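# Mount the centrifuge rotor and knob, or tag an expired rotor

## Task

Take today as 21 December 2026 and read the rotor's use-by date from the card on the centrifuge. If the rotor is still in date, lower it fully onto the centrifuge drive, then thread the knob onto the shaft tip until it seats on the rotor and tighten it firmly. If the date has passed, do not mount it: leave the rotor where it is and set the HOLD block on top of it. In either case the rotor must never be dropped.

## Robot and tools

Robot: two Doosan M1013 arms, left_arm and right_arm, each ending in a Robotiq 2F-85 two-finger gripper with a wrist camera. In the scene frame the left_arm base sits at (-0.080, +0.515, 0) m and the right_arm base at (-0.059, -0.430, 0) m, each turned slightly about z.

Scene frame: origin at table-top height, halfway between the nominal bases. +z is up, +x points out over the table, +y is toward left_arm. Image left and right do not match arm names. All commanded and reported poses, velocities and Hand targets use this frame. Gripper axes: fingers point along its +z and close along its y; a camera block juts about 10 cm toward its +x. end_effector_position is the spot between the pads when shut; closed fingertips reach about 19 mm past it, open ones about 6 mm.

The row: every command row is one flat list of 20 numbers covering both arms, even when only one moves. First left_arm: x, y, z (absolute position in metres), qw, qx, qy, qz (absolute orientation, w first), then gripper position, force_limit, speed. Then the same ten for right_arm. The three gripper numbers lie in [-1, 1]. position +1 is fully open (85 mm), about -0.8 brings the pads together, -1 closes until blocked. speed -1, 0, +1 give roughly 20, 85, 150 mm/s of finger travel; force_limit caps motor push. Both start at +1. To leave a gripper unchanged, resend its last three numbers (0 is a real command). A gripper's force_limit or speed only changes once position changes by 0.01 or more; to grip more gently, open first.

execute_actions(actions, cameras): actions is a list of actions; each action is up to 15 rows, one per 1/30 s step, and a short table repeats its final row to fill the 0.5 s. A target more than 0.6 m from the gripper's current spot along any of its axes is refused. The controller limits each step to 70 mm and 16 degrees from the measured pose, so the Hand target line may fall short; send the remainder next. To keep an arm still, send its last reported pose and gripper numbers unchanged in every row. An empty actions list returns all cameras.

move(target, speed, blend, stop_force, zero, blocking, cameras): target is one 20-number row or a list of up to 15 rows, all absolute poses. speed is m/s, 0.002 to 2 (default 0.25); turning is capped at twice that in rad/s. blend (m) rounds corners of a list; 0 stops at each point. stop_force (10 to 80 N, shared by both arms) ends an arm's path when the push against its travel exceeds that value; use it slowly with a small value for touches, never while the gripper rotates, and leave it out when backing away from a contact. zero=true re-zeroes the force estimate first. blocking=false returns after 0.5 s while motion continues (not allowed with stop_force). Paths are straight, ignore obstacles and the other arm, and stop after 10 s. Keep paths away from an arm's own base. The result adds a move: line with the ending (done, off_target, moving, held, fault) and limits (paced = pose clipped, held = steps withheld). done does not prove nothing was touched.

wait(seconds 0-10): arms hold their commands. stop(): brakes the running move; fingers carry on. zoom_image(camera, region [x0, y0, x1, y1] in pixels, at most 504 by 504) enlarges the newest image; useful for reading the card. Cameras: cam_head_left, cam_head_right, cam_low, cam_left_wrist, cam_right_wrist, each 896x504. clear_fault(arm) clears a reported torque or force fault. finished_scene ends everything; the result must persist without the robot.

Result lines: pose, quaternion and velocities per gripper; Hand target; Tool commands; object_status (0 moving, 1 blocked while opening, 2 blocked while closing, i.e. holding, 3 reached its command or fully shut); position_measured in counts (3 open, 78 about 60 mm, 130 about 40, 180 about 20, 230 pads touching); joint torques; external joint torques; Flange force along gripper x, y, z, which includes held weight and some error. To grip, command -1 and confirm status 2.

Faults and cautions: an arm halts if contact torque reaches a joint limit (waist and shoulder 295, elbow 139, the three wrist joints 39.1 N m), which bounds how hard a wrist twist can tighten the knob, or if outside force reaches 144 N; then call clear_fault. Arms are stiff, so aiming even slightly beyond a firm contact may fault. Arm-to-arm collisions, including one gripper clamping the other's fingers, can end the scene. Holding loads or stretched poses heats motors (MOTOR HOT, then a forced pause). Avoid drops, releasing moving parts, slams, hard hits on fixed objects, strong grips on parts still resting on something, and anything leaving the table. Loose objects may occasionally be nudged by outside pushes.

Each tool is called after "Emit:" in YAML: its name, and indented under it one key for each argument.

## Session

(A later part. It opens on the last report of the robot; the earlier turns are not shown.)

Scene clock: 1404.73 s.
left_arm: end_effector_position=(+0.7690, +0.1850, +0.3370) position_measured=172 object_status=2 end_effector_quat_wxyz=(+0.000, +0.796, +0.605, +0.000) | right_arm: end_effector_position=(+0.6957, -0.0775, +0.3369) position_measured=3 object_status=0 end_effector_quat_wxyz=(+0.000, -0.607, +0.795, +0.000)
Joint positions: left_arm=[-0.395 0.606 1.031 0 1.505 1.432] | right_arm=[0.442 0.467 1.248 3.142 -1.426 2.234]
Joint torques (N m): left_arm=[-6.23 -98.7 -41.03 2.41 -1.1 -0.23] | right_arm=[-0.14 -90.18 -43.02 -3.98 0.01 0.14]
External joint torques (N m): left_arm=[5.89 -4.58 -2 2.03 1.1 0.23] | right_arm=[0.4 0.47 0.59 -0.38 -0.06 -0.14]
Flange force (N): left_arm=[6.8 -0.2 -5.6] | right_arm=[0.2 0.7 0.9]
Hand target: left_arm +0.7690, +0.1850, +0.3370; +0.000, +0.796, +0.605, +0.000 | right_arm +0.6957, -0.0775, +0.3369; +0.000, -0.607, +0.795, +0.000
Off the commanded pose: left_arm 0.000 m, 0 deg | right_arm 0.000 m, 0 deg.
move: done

Emit:
move:
  target: [0.769018, 0.185037, 0.33698, 0, 0.796002, 0.605294, 0, -1, 0.2, -1, 0.695682, -0.077509, 0.47, 0, 0.606682, -0.794945, 0, 1, 0.2, -1]
  speed: 0.1
  cameras: ["cam_right_wrist", "cam_head_left"]

Scene clock: 1407.47 s.
left_arm: end_effector_position=(+0.7690, +0.1850, +0.3370) position_measured=172 object_status=2 end_effector_quat_wxyz=(+0.000, +0.796, +0.605, +0.000) | right_arm: end_effector_position=(+0.6957, -0.0775, +0.4700) position_measured=3 object_status=3 end_effector_quat_wxyz=(+0.000, -0.607, +0.795, +0.000)
Joint positions: left_arm=[-0.395 0.606 1.031 0 1.505 1.432] | right_arm=[0.442 0.461 1.019 3.142 -1.661 2.234]
Joint torques (N m): left_arm=[-5.79 -98.7 -40.93 2.42 -1.11 -0.21] | right_arm=[-0.77 -89.9 -43.18 -4.11 0.03 0.1]
External joint torques (N m): left_arm=[6.65 -5.87 -2.52 2.09 1.12 0.21] | right_arm=[0.99 0.59 0.6 -0.28 -0.08 -0.1]
Flange force (N): left_arm=[7.7 -0.9 -6.6] | right_arm=[-0.5 1.0 1.0]
Hand target: left_arm +0.7690, +0.1850, +0.3370; +0.000, +0.796, +0.605, +0.000 | right_arm +0.6957, -0.0775, +0.4700; +0.000, -0.607, +0.795, +0.000
Off the commanded pose: left_arm 0.000 m, 0 deg | right_arm 0.000 m, 0 deg.
move: done
Images, in order (width x height): cam_head_left 896x504, cam_right_wrist 896x504.

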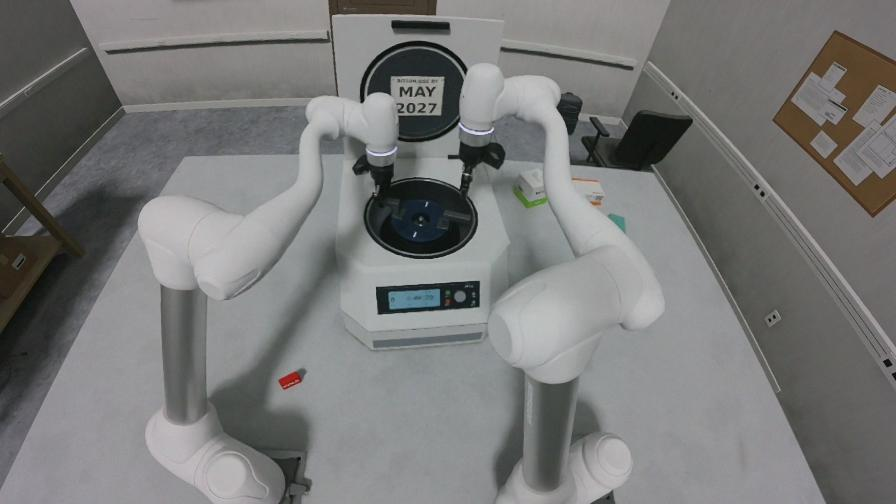

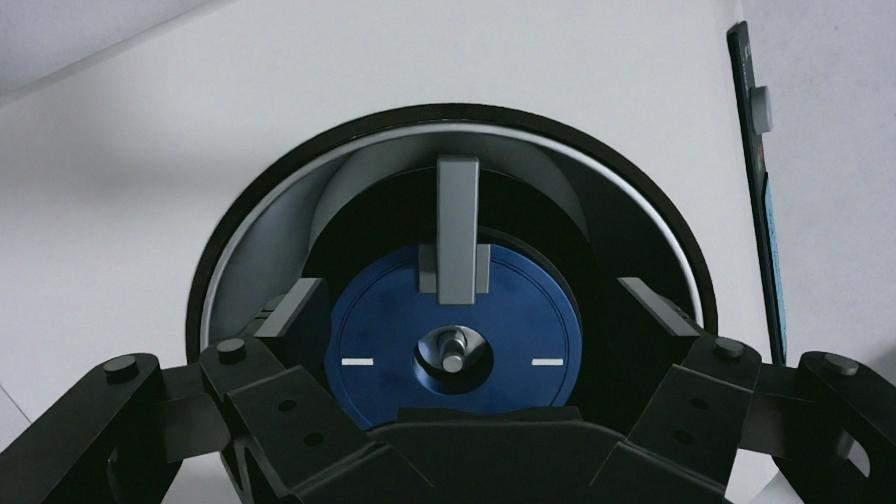

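Emit:
zoom_image:
  camera: "cam_right_wrist"
  region: [390, 310, 520, 410]

Emit:
zoom_image:
  camera: "cam_right_wrist"
  region: [280, 150, 640, 420]

Scaled by 3.877.

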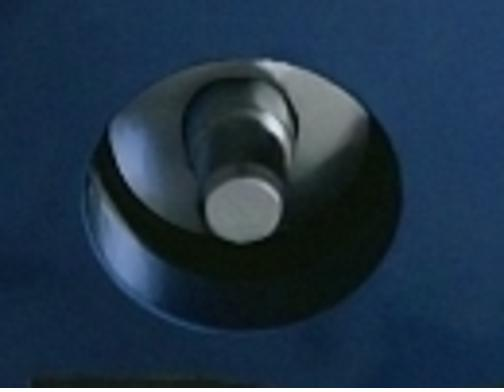

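Scaled by 1.400.

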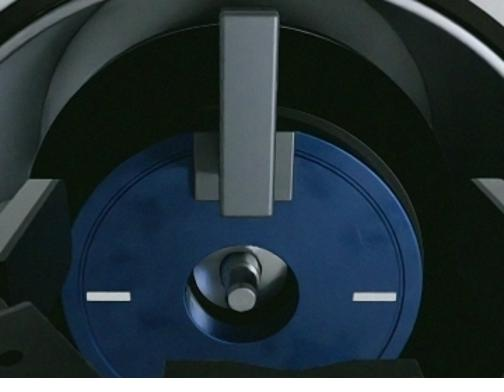

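Emit:
zoom_image:
  camera: "cam_right_wrist"
  region: [425, 322, 485, 382]

Scaled by 8.400.

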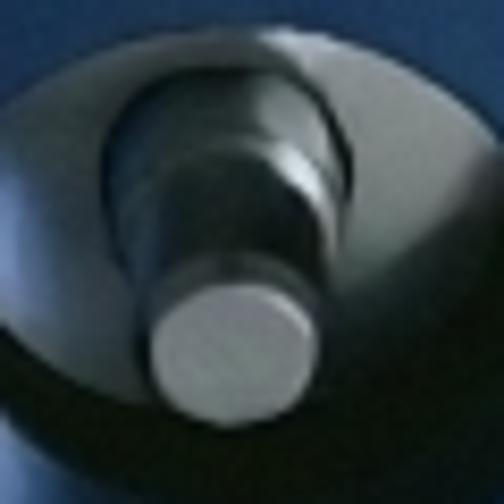

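Emit:
move:
  target: [0.769018, 0.185037, 0.33698, 0, 0.796002, 0.605294, 0, -1, 0.2, -1, 0.7193, 0.0058, 0.36, 0, 0.606682, -0.794945, 0, 1, 0.2, -1]
  speed: 0.1
  cameras: ["cam_right_wrist"]

Emit:
zoom_image:
  camera: "cam_right_wrist"
  region: [380, 210, 520, 350]

Scene clock: 1471.70 s.
left_arm: end_effector_position=(+0.7690, +0.1850, +0.3370) position_measured=172 object_status=2 end_effector_quat_wxyz=(+0.000, +0.796, +0.605, +0.000) | right_arm: end_effector_position=(+0.7193, +0.0058, +0.3600) position_measured=3 object_status=3 end_effector_quat_wxyz=(+0.000, -0.607, +0.795, +0.000)
Joint positions: left_arm=[-0.395 0.606 1.031 0 1.505 1.432] | right_arm=[0.518 0.567 1.051 3.142 -1.523 2.31]
Joint torques (N m): left_arm=[-5.94 -98.77 -40.91 2.41 -1.15 -0.29] | right_arm=[-0.4 -99.61 -43.56 -3.9 0.02 0.11]
External joint torques (N m): left_arm=[6.03 -5.87 -2.55 2.08 1.17 0.29] | right_arm=[0.6 1 1.02 -0.48 -0.07 -0.11]
Flange force (N): left_arm=[7.1 -0.9 -6.8] | right_arm=[0.4 1.1 1.6]
Hand target: left_arm +0.7690, +0.1850, +0.3370; +0.000, +0.796, +0.605, +0.000 | right_arm +0.7193, +0.0058, +0.3600; +0.000, -0.607, +0.795, +0.000
Off the commanded pose: left_arm 0.000 m, 0 deg | right_arm 0.000 m, 0 deg.
move: done
Images, in order (width x height): cam_right_wrist 896x504.

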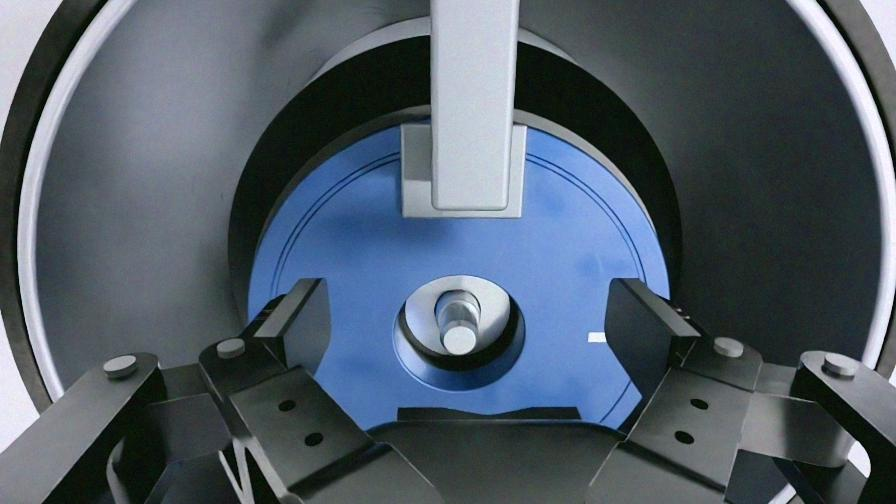

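Scaled by 3.600.

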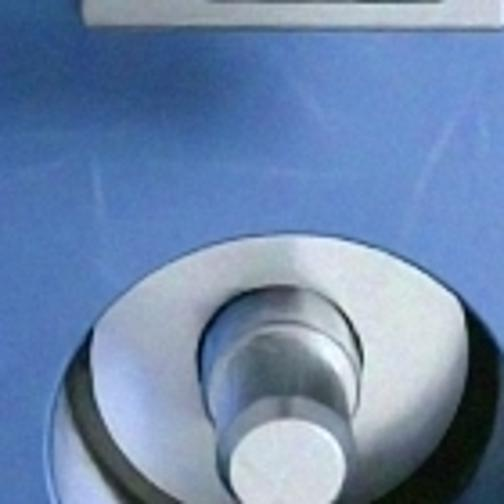

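Emit:
zoom_image:
  camera: "cam_right_wrist"
  region: [425, 280, 495, 360]

Scaled by 6.300.

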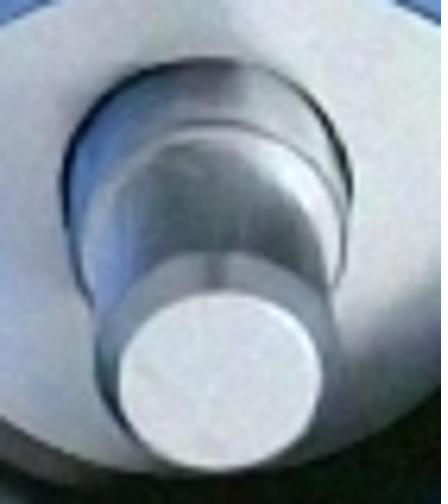

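Emit:
wait:
  seconds: 0
  cameras: ["cam_low", "cam_head_left"]

Emit:
zoom_image:
  camera: "cam_low"
  region: [560, 170, 660, 250]

Emit:
zoom_image:
  camera: "cam_head_left"
  region: [520, 270, 600, 340]

Scene clock: 1510.23 s.
left_arm: end_effector_position=(+0.7690, +0.1850, +0.3370) position_measured=172 object_status=2 end_effector_quat_wxyz=(+0.000, +0.796, +0.605, +0.000) | right_arm: end_effector_position=(+0.7193, +0.0058, +0.3600) position_measured=3 object_status=3 end_effector_quat_wxyz=(+0.000, -0.607, +0.795, +0.000)
Joint positions: left_arm=[-0.395 0.606 1.031 0 1.505 1.432] | right_arm=[0.518 0.568 1.051 3.142 -1.523 2.31]
Joint torques (N m): left_arm=[-6.09 -99 -40.96 2.46 -1.16 -0.26] | right_arm=[0.24 -99.7 -43.49 -3.95 -0.08 0.08]
External joint torques (N m): left_arm=[6.3 -4.77 -2.18 2 1.17 0.26] | right_arm=[0 0.18 0.65 -0.46 0.02 -0.08]
Flange force (N): left_arm=[7.2 0.1 -6.1] | right_arm=[1.2 1.1 1.1]
Hand target: left_arm +0.7690, +0.1850, +0.3370; +0.000, +0.796, +0.605, +0.000 | right_arm +0.7193, +0.0058, +0.3600; +0.000, -0.607, +0.795, +0.000
Tool commands: left_gripper/position=-1.0 left_gripper/force_limit=+0.2 left_gripper/speed=-1.0 right_gripper/position=+1.0 right_gripper/force_limit=+0.2 right_gripper/speed=-1.0
Off the commanded pose: left_arm 0.000 m, 0 deg | right_arm 0.000 m, 0 deg.
Images, in order (width x height): cam_head_left 896x504, cam_low 896x504.

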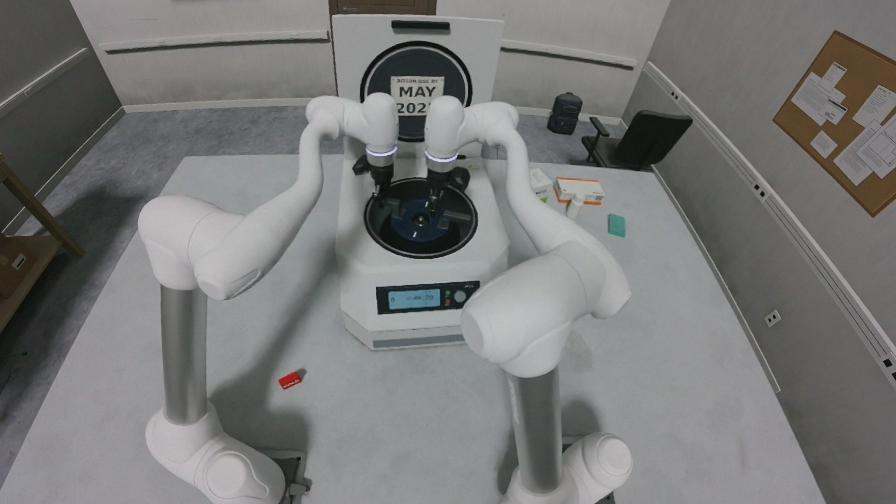

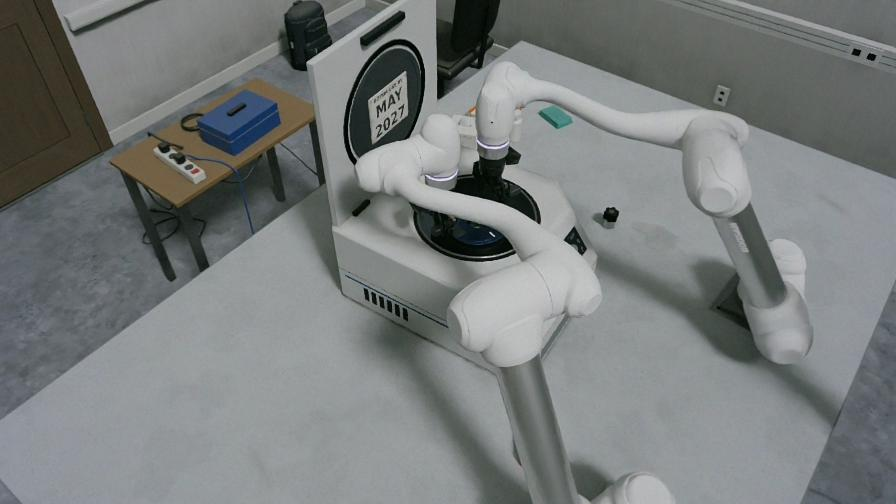

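Scaled by 5.040.

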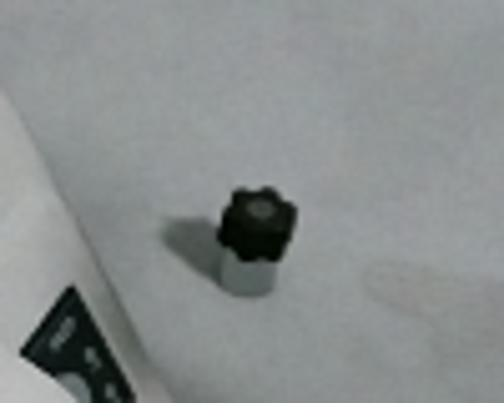

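Scaled by 6.300.

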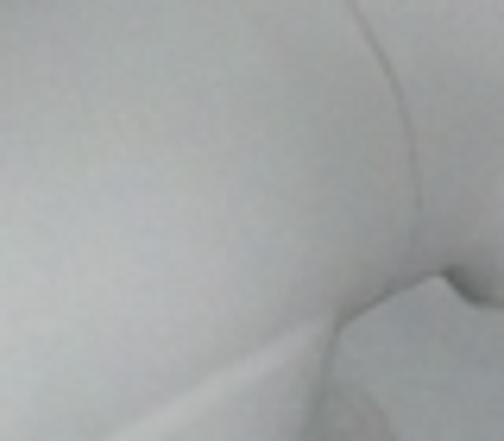

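Emit:
move:
  target:
    - [0.769018, 0.185037, 0.33698, 0, 0.796002, 0.605294, 0, -1, 0.2, -1, 0.7075, -0.0359, 0.395, 0, 0.606682, -0.794945, 0, 1, 0.2, -1]
    - [0.769018, 0.185037, 0.33698, 0, 0.796002, 0.605294, 0, -1, 0.2, -1, 0.695682, -0.077509, 0.38, 0, 0.606682, -0.794945, 0, 1, 0.2, -1]
    - [0.769018, 0.185037, 0.33698, 0, 0.796002, 0.605294, 0, -1, 0.2, -1, 0.695682, -0.077509, 0.33692, 0, 0.606682, -0.794945, 0, 1, 0.2, -1]
  speed: [0.1, 0.1, 0.05]
  blend: [0.01, 0.005, 0]

Emit:
move:
  target: [0.769018, 0.185037, 0.33698, 0, 0.796002, 0.605294, 0, -1, 0.2, -1, 0.695682, -0.077509, 0.33692, 0, 0.606682, -0.794945, 0, -1, 0.2, -1]
  speed: 0.01

Scene clock: 1570.23 s.
left_arm: end_effector_position=(+0.7690, +0.1850, +0.3370) position_measured=172 object_status=2 end_effector_quat_wxyz=(+0.000, +0.796, +0.605, +0.000) | right_arm: end_effector_position=(+0.6957, -0.0775, +0.3369) position_measured=3 object_status=3 end_effector_quat_wxyz=(+0.000, -0.607, +0.795, +0.000)
Joint positions: left_arm=[-0.395 0.606 1.031 0 1.505 1.432] | right_arm=[0.442 0.467 1.248 3.142 -1.426 2.234]
Joint torques (N m): left_arm=[-6.16 -98.95 -40.94 2.48 -1.14 -0.27] | right_arm=[-0.57 -90.54 -43.03 -4 -0.06 0.14]
External joint torques (N m): left_arm=[6.55 -5.31 -2.45 2.02 1.15 0.27] | right_arm=[0.81 0.38 0.52 -0.38 0 -0.14]
Flange force (N): left_arm=[7.5 -0.1 -6.5] | right_arm=[-0.2 1.0 0.8]
Hand target: left_arm +0.7690, +0.1850, +0.3370; +0.000, +0.796, +0.605, +0.000 | right_arm +0.6957, -0.0775, +0.3369; +0.000, -0.607, +0.795, +0.000
Off the commanded pose: left_arm 0.000 m, 0 deg | right_arm 0.000 m, 0 deg.
move: done

Scene clock: 1573.83 s.
left_arm: end_effector_position=(+0.7690, +0.1850, +0.3370) position_measured=172 object_status=2 end_effector_quat_wxyz=(+0.000, +0.796, +0.605, +0.000) | right_arm: end_effector_position=(+0.6957, -0.0775, +0.3369) position_measured=172 object_status=0 end_effector_quat_wxyz=(+0.000, -0.607, +0.795, +0.000)
Joint positions: left_arm=[-0.395 0.606 1.031 0 1.505 1.432] | right_arm=[0.442 0.467 1.248 3.142 -1.426 2.234]
Joint torques (N m): left_arm=[-4.61 -98.95 -41.05 2.84 -1.42 -0.24] | right_arm=[1.75 -79.43 -35.78 -3.38 -0.09 -0.23]
External joint torques (N m): left_arm=[4.82 -4.61 -2.09 1.63 1.42 0.24] | right_arm=[-1.55 -9.99 -6.53 -0.98 0.04 0.23]
Flange force (N): left_arm=[5.6 0.2 -6.3] | right_arm=[1.5 -0.7 -11.8]
Hand target: left_arm +0.7690, +0.1850, +0.3370; +0.000, +0.796, +0.605, +0.000 | right_arm +0.6957, -0.0775, +0.3369; +0.000, -0.607, +0.795, +0.000
Off the commanded pose: left_arm 0.000 m, 0 deg | right_arm 0.000 m, 0 deg.
move: done

Emit:
move:
  target: [0.762097, 0.186778, 0.33742, 0, 0.779884, 0.625923, 0, -1, 0.2, -1, 0.702603, -0.079250, 0.33752, 0, 0.627285, -0.778793, 0, -1, 0.2, -1]
  speed: 0.015

Emit:
move:
  target: [0.755095, 0.188153, 0.33742, 0, 0.763232, 0.646124, 0, -1, 0.2, -1, 0.709605, -0.080625, 0.33752, 0, 0.647457, -0.762106, 0, -1, 0.2, -1]
  speed: 0.02

Scene clock: 1578.63 s.
left_arm: end_effector_position=(+0.7621, +0.1868, +0.3374) position_measured=172 object_status=2 end_effector_quat_wxyz=(+0.000, +0.780, +0.626, +0.000) | right_arm: end_effector_position=(+0.7026, -0.0792, +0.3375) position_measured=172 object_status=2 end_effector_quat_wxyz=(+0.000, -0.627, +0.779, +0.000)
Joint positions: left_arm=[-0.396 0.592 1.052 0 1.497 1.379] | right_arm=[0.437 0.477 1.233 3.142 -1.432 2.176]
Joint torques (N m): left_arm=[-2.92 -116.43 -51.64 3.33 -0.35 -0.23] | right_arm=[0.98 -116.14 -57.8 -3.58 -1.07 -0.19]
External joint torques (N m): left_arm=[2.34 13.67 8.35 1.13 0.36 0.23] | right_arm=[-0.72 24.8 15.16 -0.82 1.02 0.19]
Flange force (N): left_arm=[2.7 1.2 14.4] | right_arm=[-0.8 -2.2 29.5]
Hand target: left_arm +0.7621, +0.1868, +0.3374; +0.000, +0.780, +0.626, +0.000 | right_arm +0.7026, -0.0792, +0.3375; +0.000, -0.627, +0.779, +0.000
Off the commanded pose: left_arm 0.000 m, 0 deg | right_arm 0.000 m, 0 deg.
move: done

Scene clock: 1580.20 s.
left_arm: end_effector_position=(+0.7551, +0.1881, +0.3374) position_measured=172 object_status=2 end_effector_quat_wxyz=(+0.000, +0.763, +0.646, +0.000) | right_arm: end_effector_position=(+0.7096, -0.0806, +0.3375) position_measured=172 object_status=2 end_effector_quat_wxyz=(+0.000, -0.647, +0.762, +0.000)
Joint positions: left_arm=[-0.398 0.579 1.073 0 1.489 1.325] | right_arm=[0.432 0.486 1.218 3.142 -1.437 2.119]
Joint torques (N m): left_arm=[-2.5 -117.65 -52.59 3.54 0.02 -0.13] | right_arm=[0.81 -117.7 -58.72 -3.54 -1.08 -0.04]
External joint torques (N m): left_arm=[2.46 15.89 9.33 0.92 0 0.13] | right_arm=[-0.56 25.46 15.92 -0.88 1.04 0.04]
Flange force (N): left_arm=[2.5 2.3 16.9] | right_arm=[-0.1 -1.3 30.8]
Hand target: left_arm +0.7551, +0.1882, +0.3374; +0.000, +0.763, +0.646, +0.000 | right_arm +0.7096, -0.0806, +0.3375; +0.000, -0.647, +0.762, +0.000
Off the commanded pose: left_arm 0.000 m, 0 deg | right_arm 0.000 m, 0 deg.
move: done

Emit:
move:
  target: [0.748030, 0.189159, 0.33734, 0, 0.746057, 0.665882, 0, -1, 0.2, -1, 0.716670, -0.081631, 0.33730, 0, 0.667185, -0.744897, 0, -1, 0.2, -1]
  speed: 0.02

Emit:
move:
  target: [0.740923, 0.189794, 0.33734, 0, 0.728371, 0.685183, 0, -1, 0.2, -1, 0.723777, -0.082266, 0.33730, 0, 0.686456, -0.727176, 0, -1, 0.2, -1]
  speed: 0.02

Scene clock: 1584.47 s.
left_arm: end_effector_position=(+0.7480, +0.1892, +0.3373) position_measured=172 object_status=2 end_effector_quat_wxyz=(+0.000, +0.746, +0.666, +0.000) | right_arm: end_effector_position=(+0.7167, -0.0816, +0.3373) position_measured=172 object_status=2 end_effector_quat_wxyz=(+0.000, +0.667, -0.745, +0.000)
Joint positions: left_arm=[-0.4 0.567 1.093 0 1.481 1.27] | right_arm=[0.428 0.497 1.203 3.142 -1.442 2.063]
Joint torques (N m): left_arm=[-1.05 -114.53 -50.94 3.97 0.16 0] | right_arm=[1.97 -106.06 -51.35 -3.15 -0.39 0.02]
External joint torques (N m): left_arm=[1.55 14.13 7.81 0.5 -0.14 0] | right_arm=[-1.72 12.79 8.61 -1.26 0.35 -0.02]
Flange force (N): left_arm=[0.9 3.3 14.5] | right_arm=[2.3 -0.1 16.0]
Hand target: left_arm +0.7480, +0.1892, +0.3373; +0.000, +0.746, +0.666, +0.000 | right_arm +0.7167, -0.0816, +0.3373; +0.000, -0.667, +0.745, +0.000
Off the commanded pose: left_arm 0.000 m, 0 deg | right_arm 0.000 m, 0 deg.
move: done

Scene clock: 1586.03 s.
left_arm: end_effector_position=(+0.7409, +0.1898, +0.3373) position_measured=172 object_status=2 end_effector_quat_wxyz=(+0.000, +0.728, +0.685, +0.000) | right_arm: end_effector_position=(+0.7238, -0.0823, +0.3373) position_measured=172 object_status=2 end_effector_quat_wxyz=(+0.000, +0.686, -0.727, +0.000)
Joint positions: left_arm=[-0.403 0.554 1.113 0 1.474 1.215] | right_arm=[0.424 0.508 1.186 3.142 -1.448 2.007]
Joint torques (N m): left_arm=[0.16 -114.36 -51.06 4.36 0.52 0.06] | right_arm=[1.62 -105.33 -50.22 -3.16 -0.34 0.1]
External joint torques (N m): left_arm=[0.16 15.51 8.02 0.09 -0.5 -0.06] | right_arm=[-1.36 11.42 7.56 -1.24 0.31 -0.1]
Flange force (N): left_arm=[-1.3 4.3 15.8] | right_arm=[1.9 -0.1 14.1]
Hand target: left_arm +0.7409, +0.1898, +0.3373; +0.000, +0.728, +0.685, +0.000 | right_arm +0.7238, -0.0823, +0.3373; +0.000, +0.686, -0.727, +0.000
Off the commanded pose: left_arm 0.000 m, 0 deg | right_arm 0.000 m, 0 deg.
move: done

Emit:
move:
  target: [0.733792, 0.190056, 0.33734, 0, 0.710185, 0.704015, 0, -1, 0.2, -1, 0.730908, -0.082528, 0.33730, 0, 0.705253, -0.708956, 0, -1, 0.2, -1]
  speed: 0.02

Emit:
move:
  target: [0.726657, 0.189945, 0.33734, 0, 0.691513, 0.722364, 0, -1, 0.2, -1, 0.738043, -0.082417, 0.33730, 0, 0.723570, -0.690252, 0, -1, 0.2, -1]
  speed: 0.02

Emit:
move:
  target: [0.719537, 0.189460, 0.33734, 0, 0.672367, 0.740218, 0, -1, 0.2, -1, 0.745163, -0.081932, 0.33730, 0, 0.741391, -0.671074, 0, -1, 0.2, -1]
  speed: 0.02

Scene clock: 1590.93 s.
left_arm: end_effector_position=(+0.7338, +0.1900, +0.3373) position_measured=172 object_status=2 end_effector_quat_wxyz=(+0.000, +0.710, +0.704, +0.000) | right_arm: end_effector_position=(+0.7309, -0.0825, +0.3373) position_measured=172 object_status=2 end_effector_quat_wxyz=(+0.000, +0.705, -0.709, +0.000)
Joint positions: left_arm=[-0.406 0.542 1.132 0 1.467 1.16] | right_arm=[0.421 0.519 1.169 3.142 -1.454 1.951]
Joint torques (N m): left_arm=[0.78 -114.72 -51.28 4.57 0.99 0.13] | right_arm=[1.48 -105.43 -49.5 -3.17 -0.36 0.28]
External joint torques (N m): left_arm=[-0.56 16.69 8.3 -0.12 -0.96 -0.13] | right_arm=[-1.22 10.84 6.95 -1.23 0.33 -0.28]
Flange force (N): left_arm=[-2.7 4.8 17.2] | right_arm=[1.7 -0.4 13.1]
Hand target: left_arm +0.7338, +0.1901, +0.3373; +0.000, +0.710, +0.704, +0.000 | right_arm +0.7309, -0.0825, +0.3373; +0.000, +0.705, -0.709, +0.000
Off the commanded pose: left_arm 0.000 m, 0 deg | right_arm 0.000 m, 0 deg.
move: done

Scene clock: 1592.50 s.
left_arm: end_effector_position=(+0.7267, +0.1899, +0.3373) position_measured=172 object_status=2 end_effector_quat_wxyz=(+0.000, +0.692, +0.722, +0.000) | right_arm: end_effector_position=(+0.7380, -0.0824, +0.3373) position_measured=172 object_status=2 end_effector_quat_wxyz=(+0.000, +0.724, -0.690, +0.000)
Joint positions: left_arm=[-0.409 0.531 1.15 0 1.461 1.104] | right_arm=[0.418 0.53 1.151 3.142 -1.46 1.896]
Joint torques (N m): left_arm=[1.75 -114.93 -51.11 4.89 1.56 0.19] | right_arm=[1.32 -105.56 -48.78 -3.34 -0.41 0.27]
External joint torques (N m): left_arm=[-1.53 18.06 8.23 -0.46 -1.52 -0.19] | right_arm=[-1.05 9.52 6.1 -1.06 0.38 -0.27]
Flange force (N): left_arm=[-4.9 6.0 18.4] | right_arm=[1.6 -0.1 11.6]
Hand target: left_arm +0.7267, +0.1899, +0.3373; +0.000, +0.692, +0.722, +0.000 | right_arm +0.7380, -0.0824, +0.3373; +0.000, +0.724, -0.690, +0.000
Off the commanded pose: left_arm 0.000 m, 0 deg | right_arm 0.000 m, 0 deg.
move: done

Scene clock: 1594.07 s.
left_arm: end_effector_position=(+0.7195, +0.1895, +0.3373) position_measured=172 object_status=2 end_effector_quat_wxyz=(+0.000, +0.672, +0.740, +0.000) | right_arm: end_effector_position=(+0.7452, -0.0819, +0.3373) position_measured=172 object_status=2 end_effector_quat_wxyz=(+0.000, +0.741, -0.671, +0.000)
Joint positions: left_arm=[-0.413 0.52 1.168 0 1.454 1.048] | right_arm=[0.416 0.542 1.133 3.142 -1.467 1.841]
Joint torques (N m): left_arm=[2.4 -115.69 -51.27 5.22 2.23 0.26] | right_arm=[0.3 -105.07 -48.01 -3.46 -0.4 0.3]
External joint torques (N m): left_arm=[-2.83 19.45 8.09 -0.78 -2.19 -0.26] | right_arm=[-0.02 7.83 5.28 -0.95 0.37 -0.3]
Flange force (N): left_arm=[-7.7 7.0 19.7] | right_arm=[0.7 1.1 10.0]
Hand target: left_arm +0.7195, +0.1895, +0.3373; +0.000, +0.672, +0.740, +0.000 | right_arm +0.7452, -0.0819, +0.3373; +0.000, +0.741, -0.671, +0.000
Off the commanded pose: left_arm 0.000 m, 0 deg | right_arm 0.000 m, 0 deg.
move: done

Emit:
move:
  target: [0.712453, 0.188604, 0.33732, 0, 0.652760, 0.757565, 0, -1, 0.2, -1, 0.752247, -0.081076, 0.33734, 0, 0.758703, -0.651437, 0, -1, 0.2, -1]
  speed: 0.02

Emit:
move:
  target: [0.705424, 0.187378, 0.33732, 0, 0.632705, 0.774393, 0, -1, 0.2, -1, 0.759276, -0.079850, 0.33734, 0, 0.775496, -0.631352, 0, -1, 0.2, -1]
  speed: 0.02

Emit:
move:
  target: [0.698468, 0.185786, 0.33732, 0, 0.612217, 0.790690, 0, -1, 0.2, -1, 0.766232, -0.078258, 0.33734, 0, 0.791757, -0.610836, 0, -1, 0.2, -1]
  speed: 0.02

Scene clock: 1598.07 s.
left_arm: end_effector_position=(+0.7125, +0.1886, +0.3373) position_measured=172 object_status=2 end_effector_quat_wxyz=(+0.000, +0.653, +0.758, +0.000) | right_arm: end_effector_position=(+0.7522, -0.0811, +0.3373) position_measured=172 object_status=2 end_effector_quat_wxyz=(+0.000, +0.759, -0.651, +0.000)
Joint positions: left_arm=[-0.418 0.509 1.184 0 1.448 0.991] | right_arm=[0.414 0.554 1.113 3.142 -1.474 1.787]
Joint torques (N m): left_arm=[3.12 -115.35 -50.56 5.42 2.88 0.36] | right_arm=[-0.41 -107.76 -48.56 -3.86 -0.46 0.39]
External joint torques (N m): left_arm=[-2.76 20.29 7.58 -0.98 -2.84 -0.37] | right_arm=[0.62 10.44 6.18 -0.51 0.44 -0.39]
Flange force (N): left_arm=[-9.3 8.4 20.3] | right_arm=[-0.4 -0.6 12.0]
Hand target: left_arm +0.7125, +0.1886, +0.3373; +0.000, +0.653, +0.758, +0.000 | right_arm +0.7522, -0.0811, +0.3373; +0.000, +0.759, -0.651, +0.000
Off the commanded pose: left_arm 0.000 m, 0 deg | right_arm 0.000 m, 0 deg.
move: done

Scene clock: 1599.63 s.
left_arm: end_effector_position=(+0.7054, +0.1874, +0.3373) position_measured=172 object_status=2 end_effector_quat_wxyz=(+0.000, +0.633, +0.774, +0.000) | right_arm: end_effector_position=(+0.7593, -0.0798, +0.3373) position_measured=172 object_status=2 end_effector_quat_wxyz=(+0.000, +0.775, -0.631, +0.000)
Joint positions: left_arm=[-0.422 0.498 1.2 0 1.443 0.934] | right_arm=[0.412 0.567 1.093 3.142 -1.481 1.733]
Joint torques (N m): left_arm=[4.32 -115.74 -50.27 5.81 3.76 0.42] | right_arm=[-1.98 -107.53 -48.1 -4.26 -0.48 0.53]
External joint torques (N m): left_arm=[-3.72 22.03 7.46 -1.38 -3.72 -0.42] | right_arm=[2.29 7.13 4.96 -0.19 0.46 -0.53]
Flange force (N): left_arm=[-12.2 9.3 22.1] | right_arm=[-1.6 2.2 9.6]
Hand target: left_arm +0.7054, +0.1874, +0.3373; +0.000, +0.633, +0.774, +0.000 | right_arm +0.7593, -0.0798, +0.3373; +0.000, +0.775, -0.631, +0.000
Off the commanded pose: left_arm 0.000 m, 0 deg | right_arm 0.000 m, 0 deg.
move: done

Scene clock: 1601.20 s.
left_arm: end_effector_position=(+0.6985, +0.1858, +0.3373) position_measured=172 object_status=2 end_effector_quat_wxyz=(+0.000, +0.612, +0.791, +0.000) | right_arm: end_effector_position=(+0.7662, -0.0782, +0.3373) position_measured=172 object_status=2 end_effector_quat_wxyz=(+0.000, +0.792, -0.611, +0.000)
Joint positions: left_arm=[-0.427 0.488 1.216 0 1.437 0.876] | right_arm=[0.411 0.58 1.073 3.142 -1.489 1.679]
Joint torques (N m): left_arm=[4.68 -116.15 -50.26 5.97 4.15 0.52] | right_arm=[-5.2 -107.66 -47.99 -5.35 -0.05 0.63]
External joint torques (N m): left_arm=[-4.53 23.3 7.37 -1.55 -4.11 -0.52] | right_arm=[5.48 5.83 4.8 0.88 0.02 -0.63]
Flange force (N): left_arm=[-14.9 9.6 23.0] | right_arm=[-4.9 4.0 8.4]
Hand target: left_arm +0.6985, +0.1858, +0.3373; +0.000, +0.612, +0.791, +0.000 | right_arm +0.7662, -0.0783, +0.3373; +0.000, +0.792, -0.611, +0.000
Off the commanded pose: left_arm 0.000 m, 0 deg | right_arm 0.000 m, 0 deg.
move: done

Emit:
move:
  target: [0.691605, 0.183832, 0.33730, 0, 0.591310, 0.806445, 0, -1, 0.2, -1, 0.773095, -0.076304, 0.33738, 0, 0.807475, -0.589901, 0, -1, 0.2, -1]
  speed: 0.02

Emit:
move:
  target: [0.684853, 0.181521, 0.33730, 0, 0.569997, 0.821647, 0, -1, 0.2, -1, 0.779847, -0.073993, 0.33738, 0, 0.822640, -0.568562, 0, -1, 0.2, -1]
  speed: 0.02

Emit:
move:
  target: [0.678231, 0.178859, 0.33730, 0, 0.548293, 0.836286, 0, -1, 0.2, -1, 0.786469, -0.071331, 0.33738, 0, 0.837242, -0.546833, 0, -1, 0.2, -1]
  speed: 0.02

Scene clock: 1607.30 s.
left_arm: end_effector_position=(+0.6916, +0.1838, +0.3373) position_measured=172 object_status=2 end_effector_quat_wxyz=(+0.000, +0.591, +0.806, +0.000) | right_arm: end_effector_position=(+0.7731, -0.0763, +0.3374) position_measured=172 object_status=2 end_effector_quat_wxyz=(+0.000, +0.807, -0.590, +0.000)
Joint positions: left_arm=[-0.433 0.479 1.23 0 1.433 0.818] | right_arm=[0.41 0.593 1.052 3.142 -1.497 1.626]
Joint torques (N m): left_arm=[5.25 -115.42 -49.41 6.13 4.99 0.59] | right_arm=[-7.1 -109.55 -48.49 -5.74 -0.12 0.58]
External joint torques (N m): left_arm=[-5.33 23.58 6.54 -1.71 -4.95 -0.59] | right_arm=[7.38 8.14 5.68 1.31 0.12 -0.58]
Flange force (N): left_arm=[-17.5 9.5 23.4] | right_arm=[-7.3 2.5 10.3]
Hand target: left_arm +0.6916, +0.1838, +0.3373; +0.000, +0.591, +0.806, +0.000 | right_arm +0.7731, -0.0763, +0.3374; +0.000, +0.807, -0.590, +0.000
Off the commanded pose: left_arm 0.000 m, 0 deg | right_arm 0.000 m, 0 deg.
move: done

Scene clock: 1608.87 s.
left_arm: end_effector_position=(+0.6849, +0.1815, +0.3373) position_measured=172 object_status=2 end_effector_quat_wxyz=(+0.000, +0.570, +0.822, +0.000) | right_arm: end_effector_position=(+0.7798, -0.0740, +0.3374) position_measured=172 object_status=2 end_effector_quat_wxyz=(+0.000, +0.823, -0.569, +0.000)
Joint positions: left_arm=[-0.439 0.47 1.244 0 1.428 0.76] | right_arm=[0.41 0.606 1.03 3.142 -1.506 1.573]
Joint torques (N m): left_arm=[5.41 -115.83 -49.51 6.3 5.42 0.68] | right_arm=[-9.6 -109.75 -48.82 -6.47 0.53 0.74]
External joint torques (N m): left_arm=[-5.58 25.32 6.85 -1.91 -5.37 -0.68] | right_arm=[9.83 7.72 6.34 2.08 -0.54 -0.74]
Flange force (N): left_arm=[-19.6 9.4 25.1] | right_arm=[-9.8 4.3 10.1]
Hand target: left_arm +0.6849, +0.1815, +0.3373; +0.000, +0.570, +0.822, +0.000 | right_arm +0.7798, -0.0740, +0.3374; +0.000, +0.823, -0.569, +0.000
Off the commanded pose: left_arm 0.000 m, 0 deg | right_arm 0.000 m, 0 deg.
move: done

Scene clock: 1610.43 s.
left_arm: end_effector_position=(+0.6782, +0.1789, +0.3373) position_measured=172 object_status=2 end_effector_quat_wxyz=(+0.000, +0.548, +0.836, +0.000) | right_arm: end_effector_position=(+0.7865, -0.0713, +0.3374) position_measured=172 object_status=2 end_effector_quat_wxyz=(+0.000, +0.837, -0.547, +0.000)
Joint positions: left_arm=[-0.445 0.462 1.256 0 1.424 0.701] | right_arm=[0.41 0.619 1.008 3.142 -1.514 1.521]
Joint torques (N m): left_arm=[7.22 -116.71 -48.68 6.86 6.49 0.72] | right_arm=[-16.47 -109.35 -48.65 -8.47 1.08 0.75]
External joint torques (N m): left_arm=[-6.5 26.11 5.78 -2.42 -6.43 -0.72] | right_arm=[16.75 5.64 5.92 4.05 -1.08 -0.75]
Flange force (N): left_arm=[-23.2 9.5 25.6] | right_arm=[-17.5 5.6 8.3]
Hand target: left_arm +0.6782, +0.1789, +0.3373; +0.000, +0.548, +0.836, +0.000 | right_arm +0.7865, -0.0713, +0.3374; +0.000, +0.837, -0.547, +0.000
Off the commanded pose: left_arm 0.000 m, 0 deg | right_arm 0.000 m, 0 deg.
move: done

Emit:
move:
  target: [0.671891, 0.175586, 0.33730, 0, 0.526214, 0.850352, 0, -1, 0.2, -1, 0.792809, -0.068058, 0.33740, 0, 0.851269, -0.524729, 0, -1, 0.2, -1]
  speed: 0.02

Emit:
move:
  target: [0.665599, 0.172256, 0.33730, 0, 0.503774, 0.863836, 0, -1, 0.2, -1, 0.799101, -0.064728, 0.33740, 0, 0.864713, -0.502266, 0, -1, 0.2, -1]
  speed: 0.02

Scene clock: 1622.47 s.
left_arm: end_effector_position=(+0.6719, +0.1756, +0.3373) position_measured=172 object_status=2 end_effector_quat_wxyz=(+0.000, +0.526, +0.850, +0.000) | right_arm: end_effector_position=(+0.7928, -0.0681, +0.3374) position_measured=172 object_status=2 end_effector_quat_wxyz=(+0.000, +0.851, -0.525, +0.000)
Joint positions: left_arm=[-0.452 0.454 1.267 0 1.42 0.642] | right_arm=[0.411 0.633 0.985 3.142 -1.523 1.47]
Joint torques (N m): left_arm=[-0.55 -113.28 -52.05 4.35 3.38 0.76] | right_arm=[-3.07 -109.85 -48.97 -4.37 1.23 0.86]
External joint torques (N m): left_arm=[1.31 22.78 9.08 0.09 -3.31 -0.76] | right_arm=[3.4 4.54 6.05 -0.06 -1.23 -0.86]
Flange force (N): left_arm=[-9.5 8.6 24.3] | right_arm=[-3.3 8.7 8.2]
Hand target: left_arm +0.6719, +0.1756, +0.3373; +0.000, +0.526, +0.850, +0.000 | right_arm +0.7928, -0.0681, +0.3374; +0.000, +0.851, -0.525, +0.000
Off the commanded pose: left_arm 0.000 m, 0 deg | right_arm 0.000 m, 0 deg.
move: done

Scene clock: 1624.03 s.
left_arm: end_effector_position=(+0.6656, +0.1722, +0.3373) position_measured=172 object_status=2 end_effector_quat_wxyz=(+0.000, +0.504, +0.864, +0.000) | right_arm: end_effector_position=(+0.7991, -0.0647, +0.3374) position_measured=172 object_status=2 end_effector_quat_wxyz=(+0.000, +0.865, -0.502, +0.000)
Joint positions: left_arm=[-0.459 0.447 1.278 0 1.416 0.583] | right_arm=[0.412 0.647 0.962 3.142 -1.532 1.418]
Joint torques (N m): left_arm=[0.63 -114.34 -51.24 4.72 4.52 0.8] | right_arm=[-4.55 -110.49 -48.01 -5.01 1.57 0.9]
External joint torques (N m): left_arm=[-0.39 25.57 8.64 -0.35 -4.45 -0.8] | right_arm=[4.83 4.12 5.11 0.58 -1.56 -0.9]
Flange force (N): left_arm=[-15.1 9.1 26.4] | right_arm=[-4.9 5.9 6.1]
Hand target: left_arm +0.6656, +0.1723, +0.3373; +0.000, +0.504, +0.864, +0.000 | right_arm +0.7991, -0.0647, +0.3374; +0.000, +0.865, -0.502, +0.000
Off the commanded pose: left_arm 0.000 m, 0 deg | right_arm 0.000 m, 0 deg.
move: done

Emit:
move:
  target: [0.659489, 0.168600, 0.33722, 0, 0.480989, 0.876727, 0, -1, 0.2, -1, 0.805211, -0.061072, 0.33750, 0, 0.877565, -0.479458, 0, -1, 0.2, -1]
  speed: 0.02

Emit:
move:
  target: [0.653579, 0.164630, 0.33722, 0, 0.457874, 0.889017, 0, -1, 0.2, -1, 0.811121, -0.057102, 0.33750, 0, 0.889815, -0.456321, 0, -1, 0.2, -1]
  speed: 0.02

Emit:
move:
  target: [0.647885, 0.160355, 0.33722, 0, 0.434445, 0.900698, 0, -1, 0.2, -1, 0.816815, -0.052827, 0.33750, 0, 0.901455, -0.432872, 0, -1, 0.2, -1]
  speed: 0.02

Scene clock: 1629.67 s.
left_arm: end_effector_position=(+0.6595, +0.1686, +0.3372) position_measured=172 object_status=2 end_effector_quat_wxyz=(+0.000, +0.481, +0.877, +0.000) | right_arm: end_effector_position=(+0.8052, -0.0611, +0.3375) position_measured=172 object_status=2 end_effector_quat_wxyz=(+0.000, +0.878, -0.479, +0.000)
Joint positions: left_arm=[-0.467 0.44 1.288 0 1.413 0.523] | right_arm=[0.413 0.661 0.939 3.142 -1.542 1.367]
Joint torques (N m): left_arm=[1.46 -112.04 -48.62 4.98 5.49 0.83] | right_arm=[-6.55 -115.39 -50.79 -5.5 1.9 0.97]
External joint torques (N m): left_arm=[-1.45 23.22 5.72 -0.58 -5.41 -0.83] | right_arm=[6.87 8.42 8.04 1.09 -1.89 -0.97]
Flange force (N): left_arm=[-18.5 8.4 23.4] | right_arm=[-7.4 6.3 10.8]
Hand target: left_arm +0.6595, +0.1686, +0.3372; +0.000, +0.481, +0.877, +0.000 | right_arm +0.8052, -0.0611, +0.3375; +0.000, +0.878, -0.479, +0.000
Off the commanded pose: left_arm 0.000 m, 0 deg | right_arm 0.000 m, 0 deg.
move: done

Scene clock: 1631.23 s.
left_arm: end_effector_position=(+0.6536, +0.1646, +0.3372) position_measured=172 object_status=2 end_effector_quat_wxyz=(+0.000, +0.458, +0.889, +0.000) | right_arm: end_effector_position=(+0.8111, -0.0571, +0.3375) position_measured=172 object_status=2 end_effector_quat_wxyz=(+0.000, +0.890, -0.456, +0.000)
Joint positions: left_arm=[-0.475 0.434 1.297 0 1.41 0.463] | right_arm=[0.415 0.675 0.915 3.142 -1.552 1.317]
Joint torques (N m): left_arm=[1.62 -112.93 -47.62 5.13 6.72 0.88] | right_arm=[-8.69 -114.8 -50.72 -5.87 2.32 0.99]
External joint torques (N m): left_arm=[-1.57 24.7 4.73 -0.74 -6.65 -0.88] | right_arm=[8.93 5.83 7.69 1.42 -2.31 -0.99]
Flange force (N): left_arm=[-22.5 9.0 24.5] | right_arm=[-10.6 9.0 9.4]
Hand target: left_arm +0.6536, +0.1646, +0.3372; +0.000, +0.458, +0.889, +0.000 | right_arm +0.8111, -0.0571, +0.3375; +0.000, +0.890, -0.456, +0.000
Off the commanded pose: left_arm 0.000 m, 0 deg | right_arm 0.000 m, 0 deg.
move: done

Scene clock: 1632.80 s.
left_arm: end_effector_position=(+0.6479, +0.1604, +0.3372) position_measured=172 object_status=2 end_effector_quat_wxyz=(+0.000, +0.434, +0.901, +0.000) | right_arm: end_effector_position=(+0.8168, -0.0528, +0.3375) position_measured=172 object_status=2 end_effector_quat_wxyz=(+0.000, +0.901, -0.433, +0.000)
Joint positions: left_arm=[-0.483 0.429 1.305 0 1.408 0.402] | right_arm=[0.417 0.689 0.891 3.142 -1.562 1.266]
Joint torques (N m): left_arm=[1.69 -114.08 -46.85 5.21 7.86 0.91] | right_arm=[-11.45 -115.26 -50.55 -6.83 2.84 1.06]
External joint torques (N m): left_arm=[-1.65 26.97 4.09 -0.83 -7.8 -0.91] | right_arm=[11.74 5.32 7.57 2.39 -2.82 -1.06]
Flange force (N): left_arm=[-27.0 9.4 26.3] | right_arm=[-13.8 7.8 8.4]
Hand target: left_arm +0.6479, +0.1604, +0.3372; +0.000, +0.434, +0.901, +0.000 | right_arm +0.8168, -0.0528, +0.3375; +0.000, +0.901, -0.433, +0.000
Off the commanded pose: left_arm 0.000 m, 0 deg | right_arm 0.000 m, 0 deg.
move: done

Emit:
move:
  target: [0.642621, 0.155564, 0.33720, 0, 0.410719, 0.911762, 0, -1, 0.2, -1, 0.822079, -0.048036, 0.33752, 0, 0.912477, -0.409127, 0, -1, 0.2, -1]
  speed: 0.02

Emit:
move:
  target: [0.637416, 0.150728, 0.33720, 0, 0.386711, 0.922201, 0, -1, 0.2, -1, 0.827284, -0.043200, 0.33752, 0, 0.922875, -0.385101, 0, -1, 0.2, -1]
  speed: 0.02

Emit:
move:
  target: [0.632470, 0.145626, 0.33720, 0, 0.362438, 0.932008, 0, -1, 0.2, -1, 0.832230, -0.038098, 0.33752, 0, 0.932639, -0.360811, 0, -1, 0.2, -1]
  speed: 0.02

Scene clock: 1637.77 s.
left_arm: end_effector_position=(+0.6426, +0.1556, +0.3372) position_measured=172 object_status=2 end_effector_quat_wxyz=(+0.000, +0.411, +0.912, +0.000) | right_arm: end_effector_position=(+0.8221, -0.0480, +0.3375) position_measured=172 object_status=2 end_effector_quat_wxyz=(+0.000, +0.912, -0.409, +0.000)
Joint positions: left_arm=[-0.491 0.425 1.311 0 1.406 0.342] | right_arm=[0.42 0.703 0.867 3.142 -1.572 1.217]
Joint torques (N m): left_arm=[-3.53 -109.08 -49.97 3.47 4.03 0.98] | right_arm=[-0.03 -116.91 -49.7 -3.37 2 1.12]
External joint torques (N m): left_arm=[3.97 21.7 7.11 0.92 -3.96 -0.98] | right_arm=[0.33 6.53 6.98 -1.03 -1.98 -1.12]
Flange force (N): left_arm=[-13.2 9.3 22.7] | right_arm=[-1.9 8.4 9.0]
Hand target: left_arm +0.6426, +0.1556, +0.3372; +0.000, +0.411, +0.912, +0.000 | right_arm +0.8221, -0.0480, +0.3375; +0.000, +0.912, -0.409, +0.000
Off the commanded pose: left_arm 0.000 m, 0 deg | right_arm 0.000 m, 0 deg.
move: done

Scene clock: 1639.33 s.
left_arm: end_effector_position=(+0.6374, +0.1507, +0.3372) position_measured=172 object_status=2 end_effector_quat_wxyz=(+0.000, +0.387, +0.922, +0.000) | right_arm: end_effector_position=(+0.8273, -0.0432, +0.3375) position_measured=172 object_status=2 end_effector_quat_wxyz=(+0.000, +0.923, -0.385, +0.000)
Joint positions: left_arm=[-0.499 0.421 1.317 0 1.404 0.281] | right_arm=[0.422 0.718 0.842 3.142 -1.582 1.167]
Joint torques (N m): left_arm=[-2.59 -110.26 -49.05 3.71 5.26 0.95] | right_arm=[-1.96 -116.72 -49.68 -4.03 2.37 1.05]
External joint torques (N m): left_arm=[2.44 24.09 6.36 0.65 -5.19 -0.95] | right_arm=[2.23 4.82 6.78 -0.4 -2.34 -1.05]
Flange force (N): left_arm=[-18.8 8.3 24.4] | right_arm=[-5.2 10.0 8.1]
Hand target: left_arm +0.6374, +0.1507, +0.3372; +0.000, +0.387, +0.922, +0.000 | right_arm +0.8273, -0.0432, +0.3375; +0.000, +0.923, -0.385, +0.000
Off the commanded pose: left_arm 0.000 m, 0 deg | right_arm 0.000 m, 0 deg.
move: done

Scene clock: 1640.90 s.
left_arm: end_effector_position=(+0.6325, +0.1456, +0.3372) position_measured=172 object_status=2 end_effector_quat_wxyz=(+0.000, +0.362, +0.932, +0.000) | right_arm: end_effector_position=(+0.8322, -0.0381, +0.3375) position_measured=172 object_status=2 end_effector_quat_wxyz=(+0.000, +0.933, -0.361, +0.000)
Joint positions: left_arm=[-0.508 0.417 1.322 0 1.402 0.22] | right_arm=[0.425 0.732 0.817 3.142 -1.593 1.118]
Joint torques (N m): left_arm=[-2.18 -111.85 -47.84 3.75 6.86 1.04] | right_arm=[-4.75 -116.59 -49.84 -4.92 3.09 1.17]
External joint torques (N m): left_arm=[2.41 25.54 5.09 0.62 -6.78 -1.04] | right_arm=[5.01 3.25 6.85 0.49 -3.06 -1.17]
Flange force (N): left_arm=[-23.5 8.1 25.7] | right_arm=[-9.3 11.2 7.1]
Hand target: left_arm +0.6325, +0.1456, +0.3372; +0.000, +0.362, +0.932, +0.000 | right_arm +0.8322, -0.0381, +0.3375; +0.000, +0.933, -0.361, +0.000
Off the commanded pose: left_arm 0.000 m, 0 deg | right_arm 0.000 m, 0 deg.
move: done

Emit:
move:
  target: [0.628107, 0.140017, 0.33718, 0, 0.337917, 0.941176, 0, -1, 0.2, -1, 0.836901, -0.032744, 0.33754, 0, 0.941764, -0.336274, 0, -1, 0.2, -1]
  speed: 0.02

Emit:
move:
  target: [0.623735, 0.134442, 0.33718, 0, 0.313164, 0.949699, 0, -1, 0.2, -1, 0.841286, -0.027152, 0.33754, 0, 0.950245, -0.311506, 0, -1, 0.2, -1]
  speed: 0.02

Emit:
move:
  target: [0.619661, 0.128646, 0.33718, 0, 0.288196, 0.957571, 0, -1, 0.2, -1, 0.845372, -0.021339, 0.33754, 0, 0.958073, -0.286524, 0, -1, 0.2, -1]
  speed: 0.02

Scene clock: 1649.50 s.
left_arm: end_effector_position=(+0.6281, +0.1400, +0.3372) position_measured=172 object_status=2 end_effector_quat_wxyz=(+0.000, +0.338, +0.941, +0.000) | right_arm: end_effector_position=(+0.8369, -0.0327, +0.3375) position_measured=172 object_status=2 end_effector_quat_wxyz=(+0.000, +0.942, -0.336, +0.000)
Joint positions: left_arm=[-0.517 0.415 1.325 0 1.401 0.159] | right_arm=[0.429 0.746 0.792 3.142 -1.603 1.068]
Joint torques (N m): left_arm=[-6.11 -103.71 -50.09 2.66 2.07 1.02] | right_arm=[-2.62 -119.2 -50.44 -4.21 3.03 1.19]
External joint torques (N m): left_arm=[6.11 18.23 7.66 1.66 -1.99 -1.02] | right_arm=[2.88 5.85 7.88 -0.18 -3 -1.19]
Flange force (N): left_arm=[-8.9 8.3 19.2] | right_arm=[-7.4 10.7 9.2]
Hand target: left_arm +0.6281, +0.1400, +0.3372; +0.000, +0.338, +0.941, +0.000 | right_arm +0.8369, -0.0327, +0.3375; +0.000, +0.942, -0.336, +0.000
Off the commanded pose: left_arm 0.000 m, 0 deg | right_arm 0.000 m, 0 deg.
move: done

Scene clock: 1651.07 s.
left_arm: end_effector_position=(+0.6237, +0.1344, +0.3372) position_measured=172 object_status=2 end_effector_quat_wxyz=(+0.000, +0.313, +0.950, +0.000) | right_arm: end_effector_position=(+0.8413, -0.0271, +0.3375) position_measured=172 object_status=2 end_effector_quat_wxyz=(+0.000, +0.950, -0.312, +0.000)
Joint positions: left_arm=[-0.525 0.413 1.328 0 1.4 0.098] | right_arm=[0.432 0.761 0.766 3.142 -1.614 1.02]
Joint torques (N m): left_arm=[-5.96 -104.43 -48.64 2.69 3.36 1.07] | right_arm=[-5.75 -118.96 -50.49 -5.01 3.65 1.19]
External joint torques (N m): left_arm=[6.09 18.67 5.89 1.67 -3.28 -1.07] | right_arm=[6.01 2.94 7.36 0.56 -3.62 -1.19]
Flange force (N): left_arm=[-13.4 8.2 19.1] | right_arm=[-12.5 12.2 7.4]
Hand target: left_arm +0.6237, +0.1344, +0.3372; +0.000, +0.313, +0.950, +0.000 | right_arm +0.8413, -0.0272, +0.3375; +0.000, +0.950, -0.312, +0.000
Off the commanded pose: left_arm 0.000 m, 0 deg | right_arm 0.000 m, 0 deg.
move: done

Scene clock: 1652.63 s.
left_arm: end_effector_position=(+0.6197, +0.1286, +0.3372) position_measured=172 object_status=2 end_effector_quat_wxyz=(+0.000, +0.288, +0.958, +0.000) | right_arm: end_effector_position=(+0.8454, -0.0213, +0.3375) position_measured=172 object_status=2 end_effector_quat_wxyz=(+0.000, +0.958, -0.287, +0.000)
Joint positions: left_arm=[-0.534 0.412 1.33 0 1.4 0.037] | right_arm=[0.436 0.775 0.741 3.142 -1.626 0.971]
Joint torques (N m): left_arm=[-5.99 -106.3 -47.45 2.64 4.76 1.11] | right_arm=[-6.07 -117.96 -50.25 -5.34 4.49 1.22]
External joint torques (N m): left_arm=[6.39 20.55 4.73 1.73 -4.68 -1.11] | right_arm=[6.37 1.79 7.48 0.94 -4.45 -1.22]
Flange force (N): left_arm=[-18.7 8.1 20.4] | right_arm=[-14.6 13.3 6.5]
Hand target: left_arm +0.6197, +0.1286, +0.3372; +0.000, +0.288, +0.958, +0.000 | right_arm +0.8454, -0.0213, +0.3375; +0.000, +0.958, -0.287, +0.000
Off the commanded pose: left_arm 0.000 m, 0 deg | right_arm 0.000 m, 0 deg.
move: done

Emit:
move:
  target: [0.616054, 0.122341, 0.33716, 0, 0.263031, 0.964787, 0, -1, 0.2, -1, 0.848877, -0.015368, 0.33756, 0, 0.965245, -0.261347, 0, -1, 0.2, -1]
  speed: 0.02
  cameras: ["cam_head_left", "cam_low"]

Emit:
zoom_image:
  camera: "cam_low"
  region: [300, 60, 620, 280]

Scene clock: 1660.07 s.
left_arm: end_effector_position=(+0.6160, +0.1223, +0.3372) position_measured=172 object_status=2 end_effector_quat_wxyz=(+0.000, +0.263, +0.965, +0.000) | right_arm: end_effector_position=(+0.8489, -0.0154, +0.3376) position_measured=172 object_status=2 end_effector_quat_wxyz=(+0.000, +0.965, -0.261, +0.000)
Joint positions: left_arm=[-0.543 0.412 1.33 0 1.4 -0.025] | right_arm=[0.44 0.789 0.716 3.142 -1.636 0.923]
Joint torques (N m): left_arm=[-9.01 -101.02 -50.89 1.71 0.59 1.03] | right_arm=[-0.1 -121.36 -48.7 -3.71 2.23 1.23]
External joint torques (N m): left_arm=[9.19 15.51 8.22 2.62 -0.52 -1.03] | right_arm=[0.37 3.81 5.82 -0.7 -2.19 -1.23]
Flange force (N): left_arm=[-5.8 10.3 16.8] | right_arm=[-6.2 10.3 7.3]
Hand target: left_arm +0.6161, +0.1223, +0.3372; +0.000, +0.263, +0.965, +0.000 | right_arm +0.8489, -0.0154, +0.3376; +0.000, +0.965, -0.261, +0.000
Off the commanded pose: left_arm 0.000 m, 0 deg | right_arm 0.000 m, 0 deg.
move: done
Images, in order (width x height): cam_head_left 896x504, cam_low 896x504.

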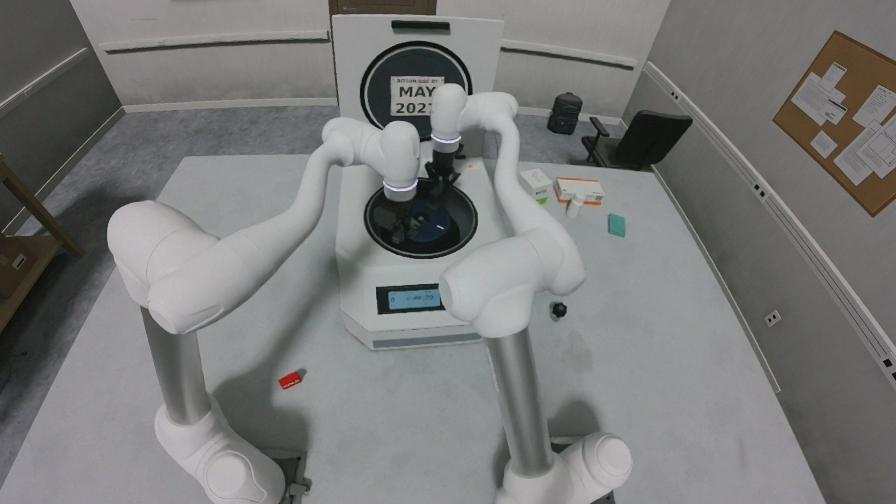

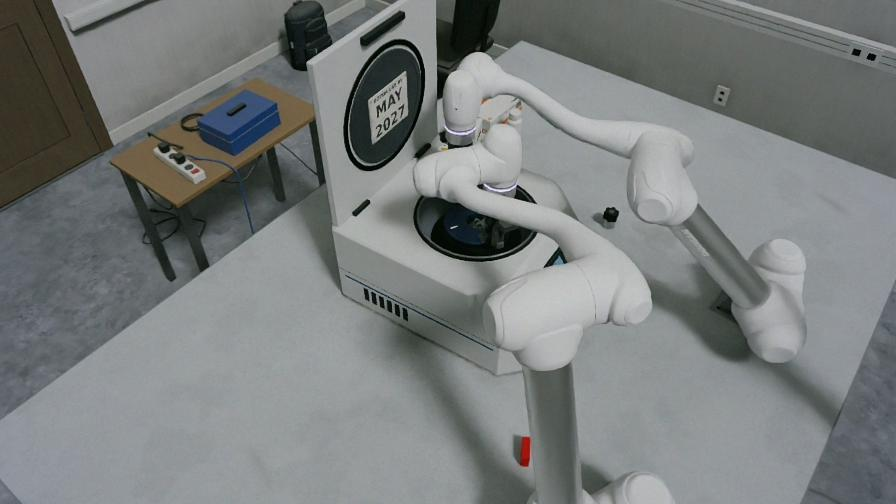

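Scaled by 1.575.

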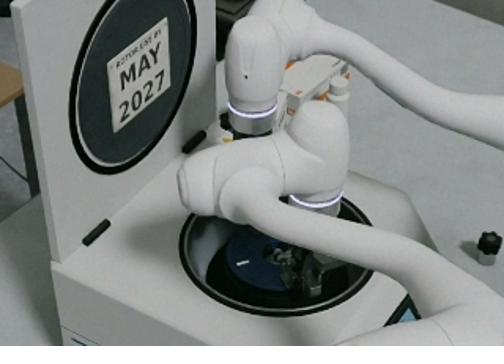

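Emit:
move:
  target: [0.612618, 0.116170, 0.33722, 0, 0.237686, 0.971342, 0, -1, 0.2, -1, 0.852325, -0.009173, 0.33764, 0, 0.971756, -0.235990, 0, -1, 0.2, -1]
  speed: 0.02

Emit:
move:
  target: [0.609509, 0.109825, 0.33722, 0, 0.212178, 0.977231, 0, -1, 0.2, -1, 0.855446, -0.002805, 0.33764, 0, 0.977601, -0.210472, 0, -1, 0.2, -1]
  speed: 0.02

Scene clock: 1663.97 s.
left_arm: end_effector_position=(+0.6126, +0.1162, +0.3372) position_measured=172 object_status=2 end_effector_quat_wxyz=(+0.000, +0.238, +0.971, +0.000) | right_arm: end_effector_position=(+0.8523, -0.0092, +0.3376) position_measured=172 object_status=2 end_effector_quat_wxyz=(+0.000, +0.972, -0.236, +0.000)
Joint positions: left_arm=[-0.552 0.412 1.33 0 1.4 -0.086] | right_arm=[0.445 0.803 0.691 3.142 -1.648 0.875]
Joint torques (N m): left_arm=[-9.48 -106.89 -50.98 1.6 3.14 1.07] | right_arm=[-2.85 -124.51 -50.97 -4.46 3.08 1.18]
External joint torques (N m): left_arm=[9.35 21.64 8.37 2.73 -3.06 -1.07] | right_arm=[3.17 6.32 8.35 0.08 -3.04 -1.18]
Flange force (N): left_arm=[-14.2 9.8 23.1] | right_arm=[-11.2 11.2 10.7]
Hand target: left_arm +0.6126, +0.1162, +0.3372; +0.000, +0.238, +0.971, +0.000 | right_arm +0.8523, -0.0092, +0.3376; +0.000, +0.972, -0.236, +0.000
Off the commanded pose: left_arm 0.000 m, 0 deg | right_arm 0.000 m, 0 deg.
move: done

Scene clock: 1665.53 s.
left_arm: end_effector_position=(+0.6095, +0.1098, +0.3372) position_measured=172 object_status=2 end_effector_quat_wxyz=(+0.000, +0.212, +0.977, +0.000) | right_arm: end_effector_position=(+0.8554, -0.0028, +0.3376) position_measured=172 object_status=2 end_effector_quat_wxyz=(+0.000, +0.978, -0.210, +0.000)
Joint positions: left_arm=[-0.561 0.413 1.329 0 1.4 -0.147] | right_arm=[0.449 0.817 0.665 3.142 -1.659 0.827]
Joint torques (N m): left_arm=[-10.03 -108.36 -49.96 1.31 4.27 1.05] | right_arm=[-5.15 -124.6 -51.02 -4.89 4.01 1.26]
External joint torques (N m): left_arm=[10.33 22.87 7.35 3.03 -4.19 -1.05] | right_arm=[5.46 5.98 8.59 0.53 -3.96 -1.26]
Flange force (N): left_arm=[-18.5 9.7 23.9] | right_arm=[-13.9 9.8 9.8]
Hand target: left_arm +0.6095, +0.1098, +0.3372; +0.000, +0.212, +0.977, +0.000 | right_arm +0.8554, -0.0028, +0.3376; +0.000, +0.978, -0.210, +0.000
Off the commanded pose: left_arm 0.000 m, 0 deg | right_arm 0.000 m, 0 deg.
move: done


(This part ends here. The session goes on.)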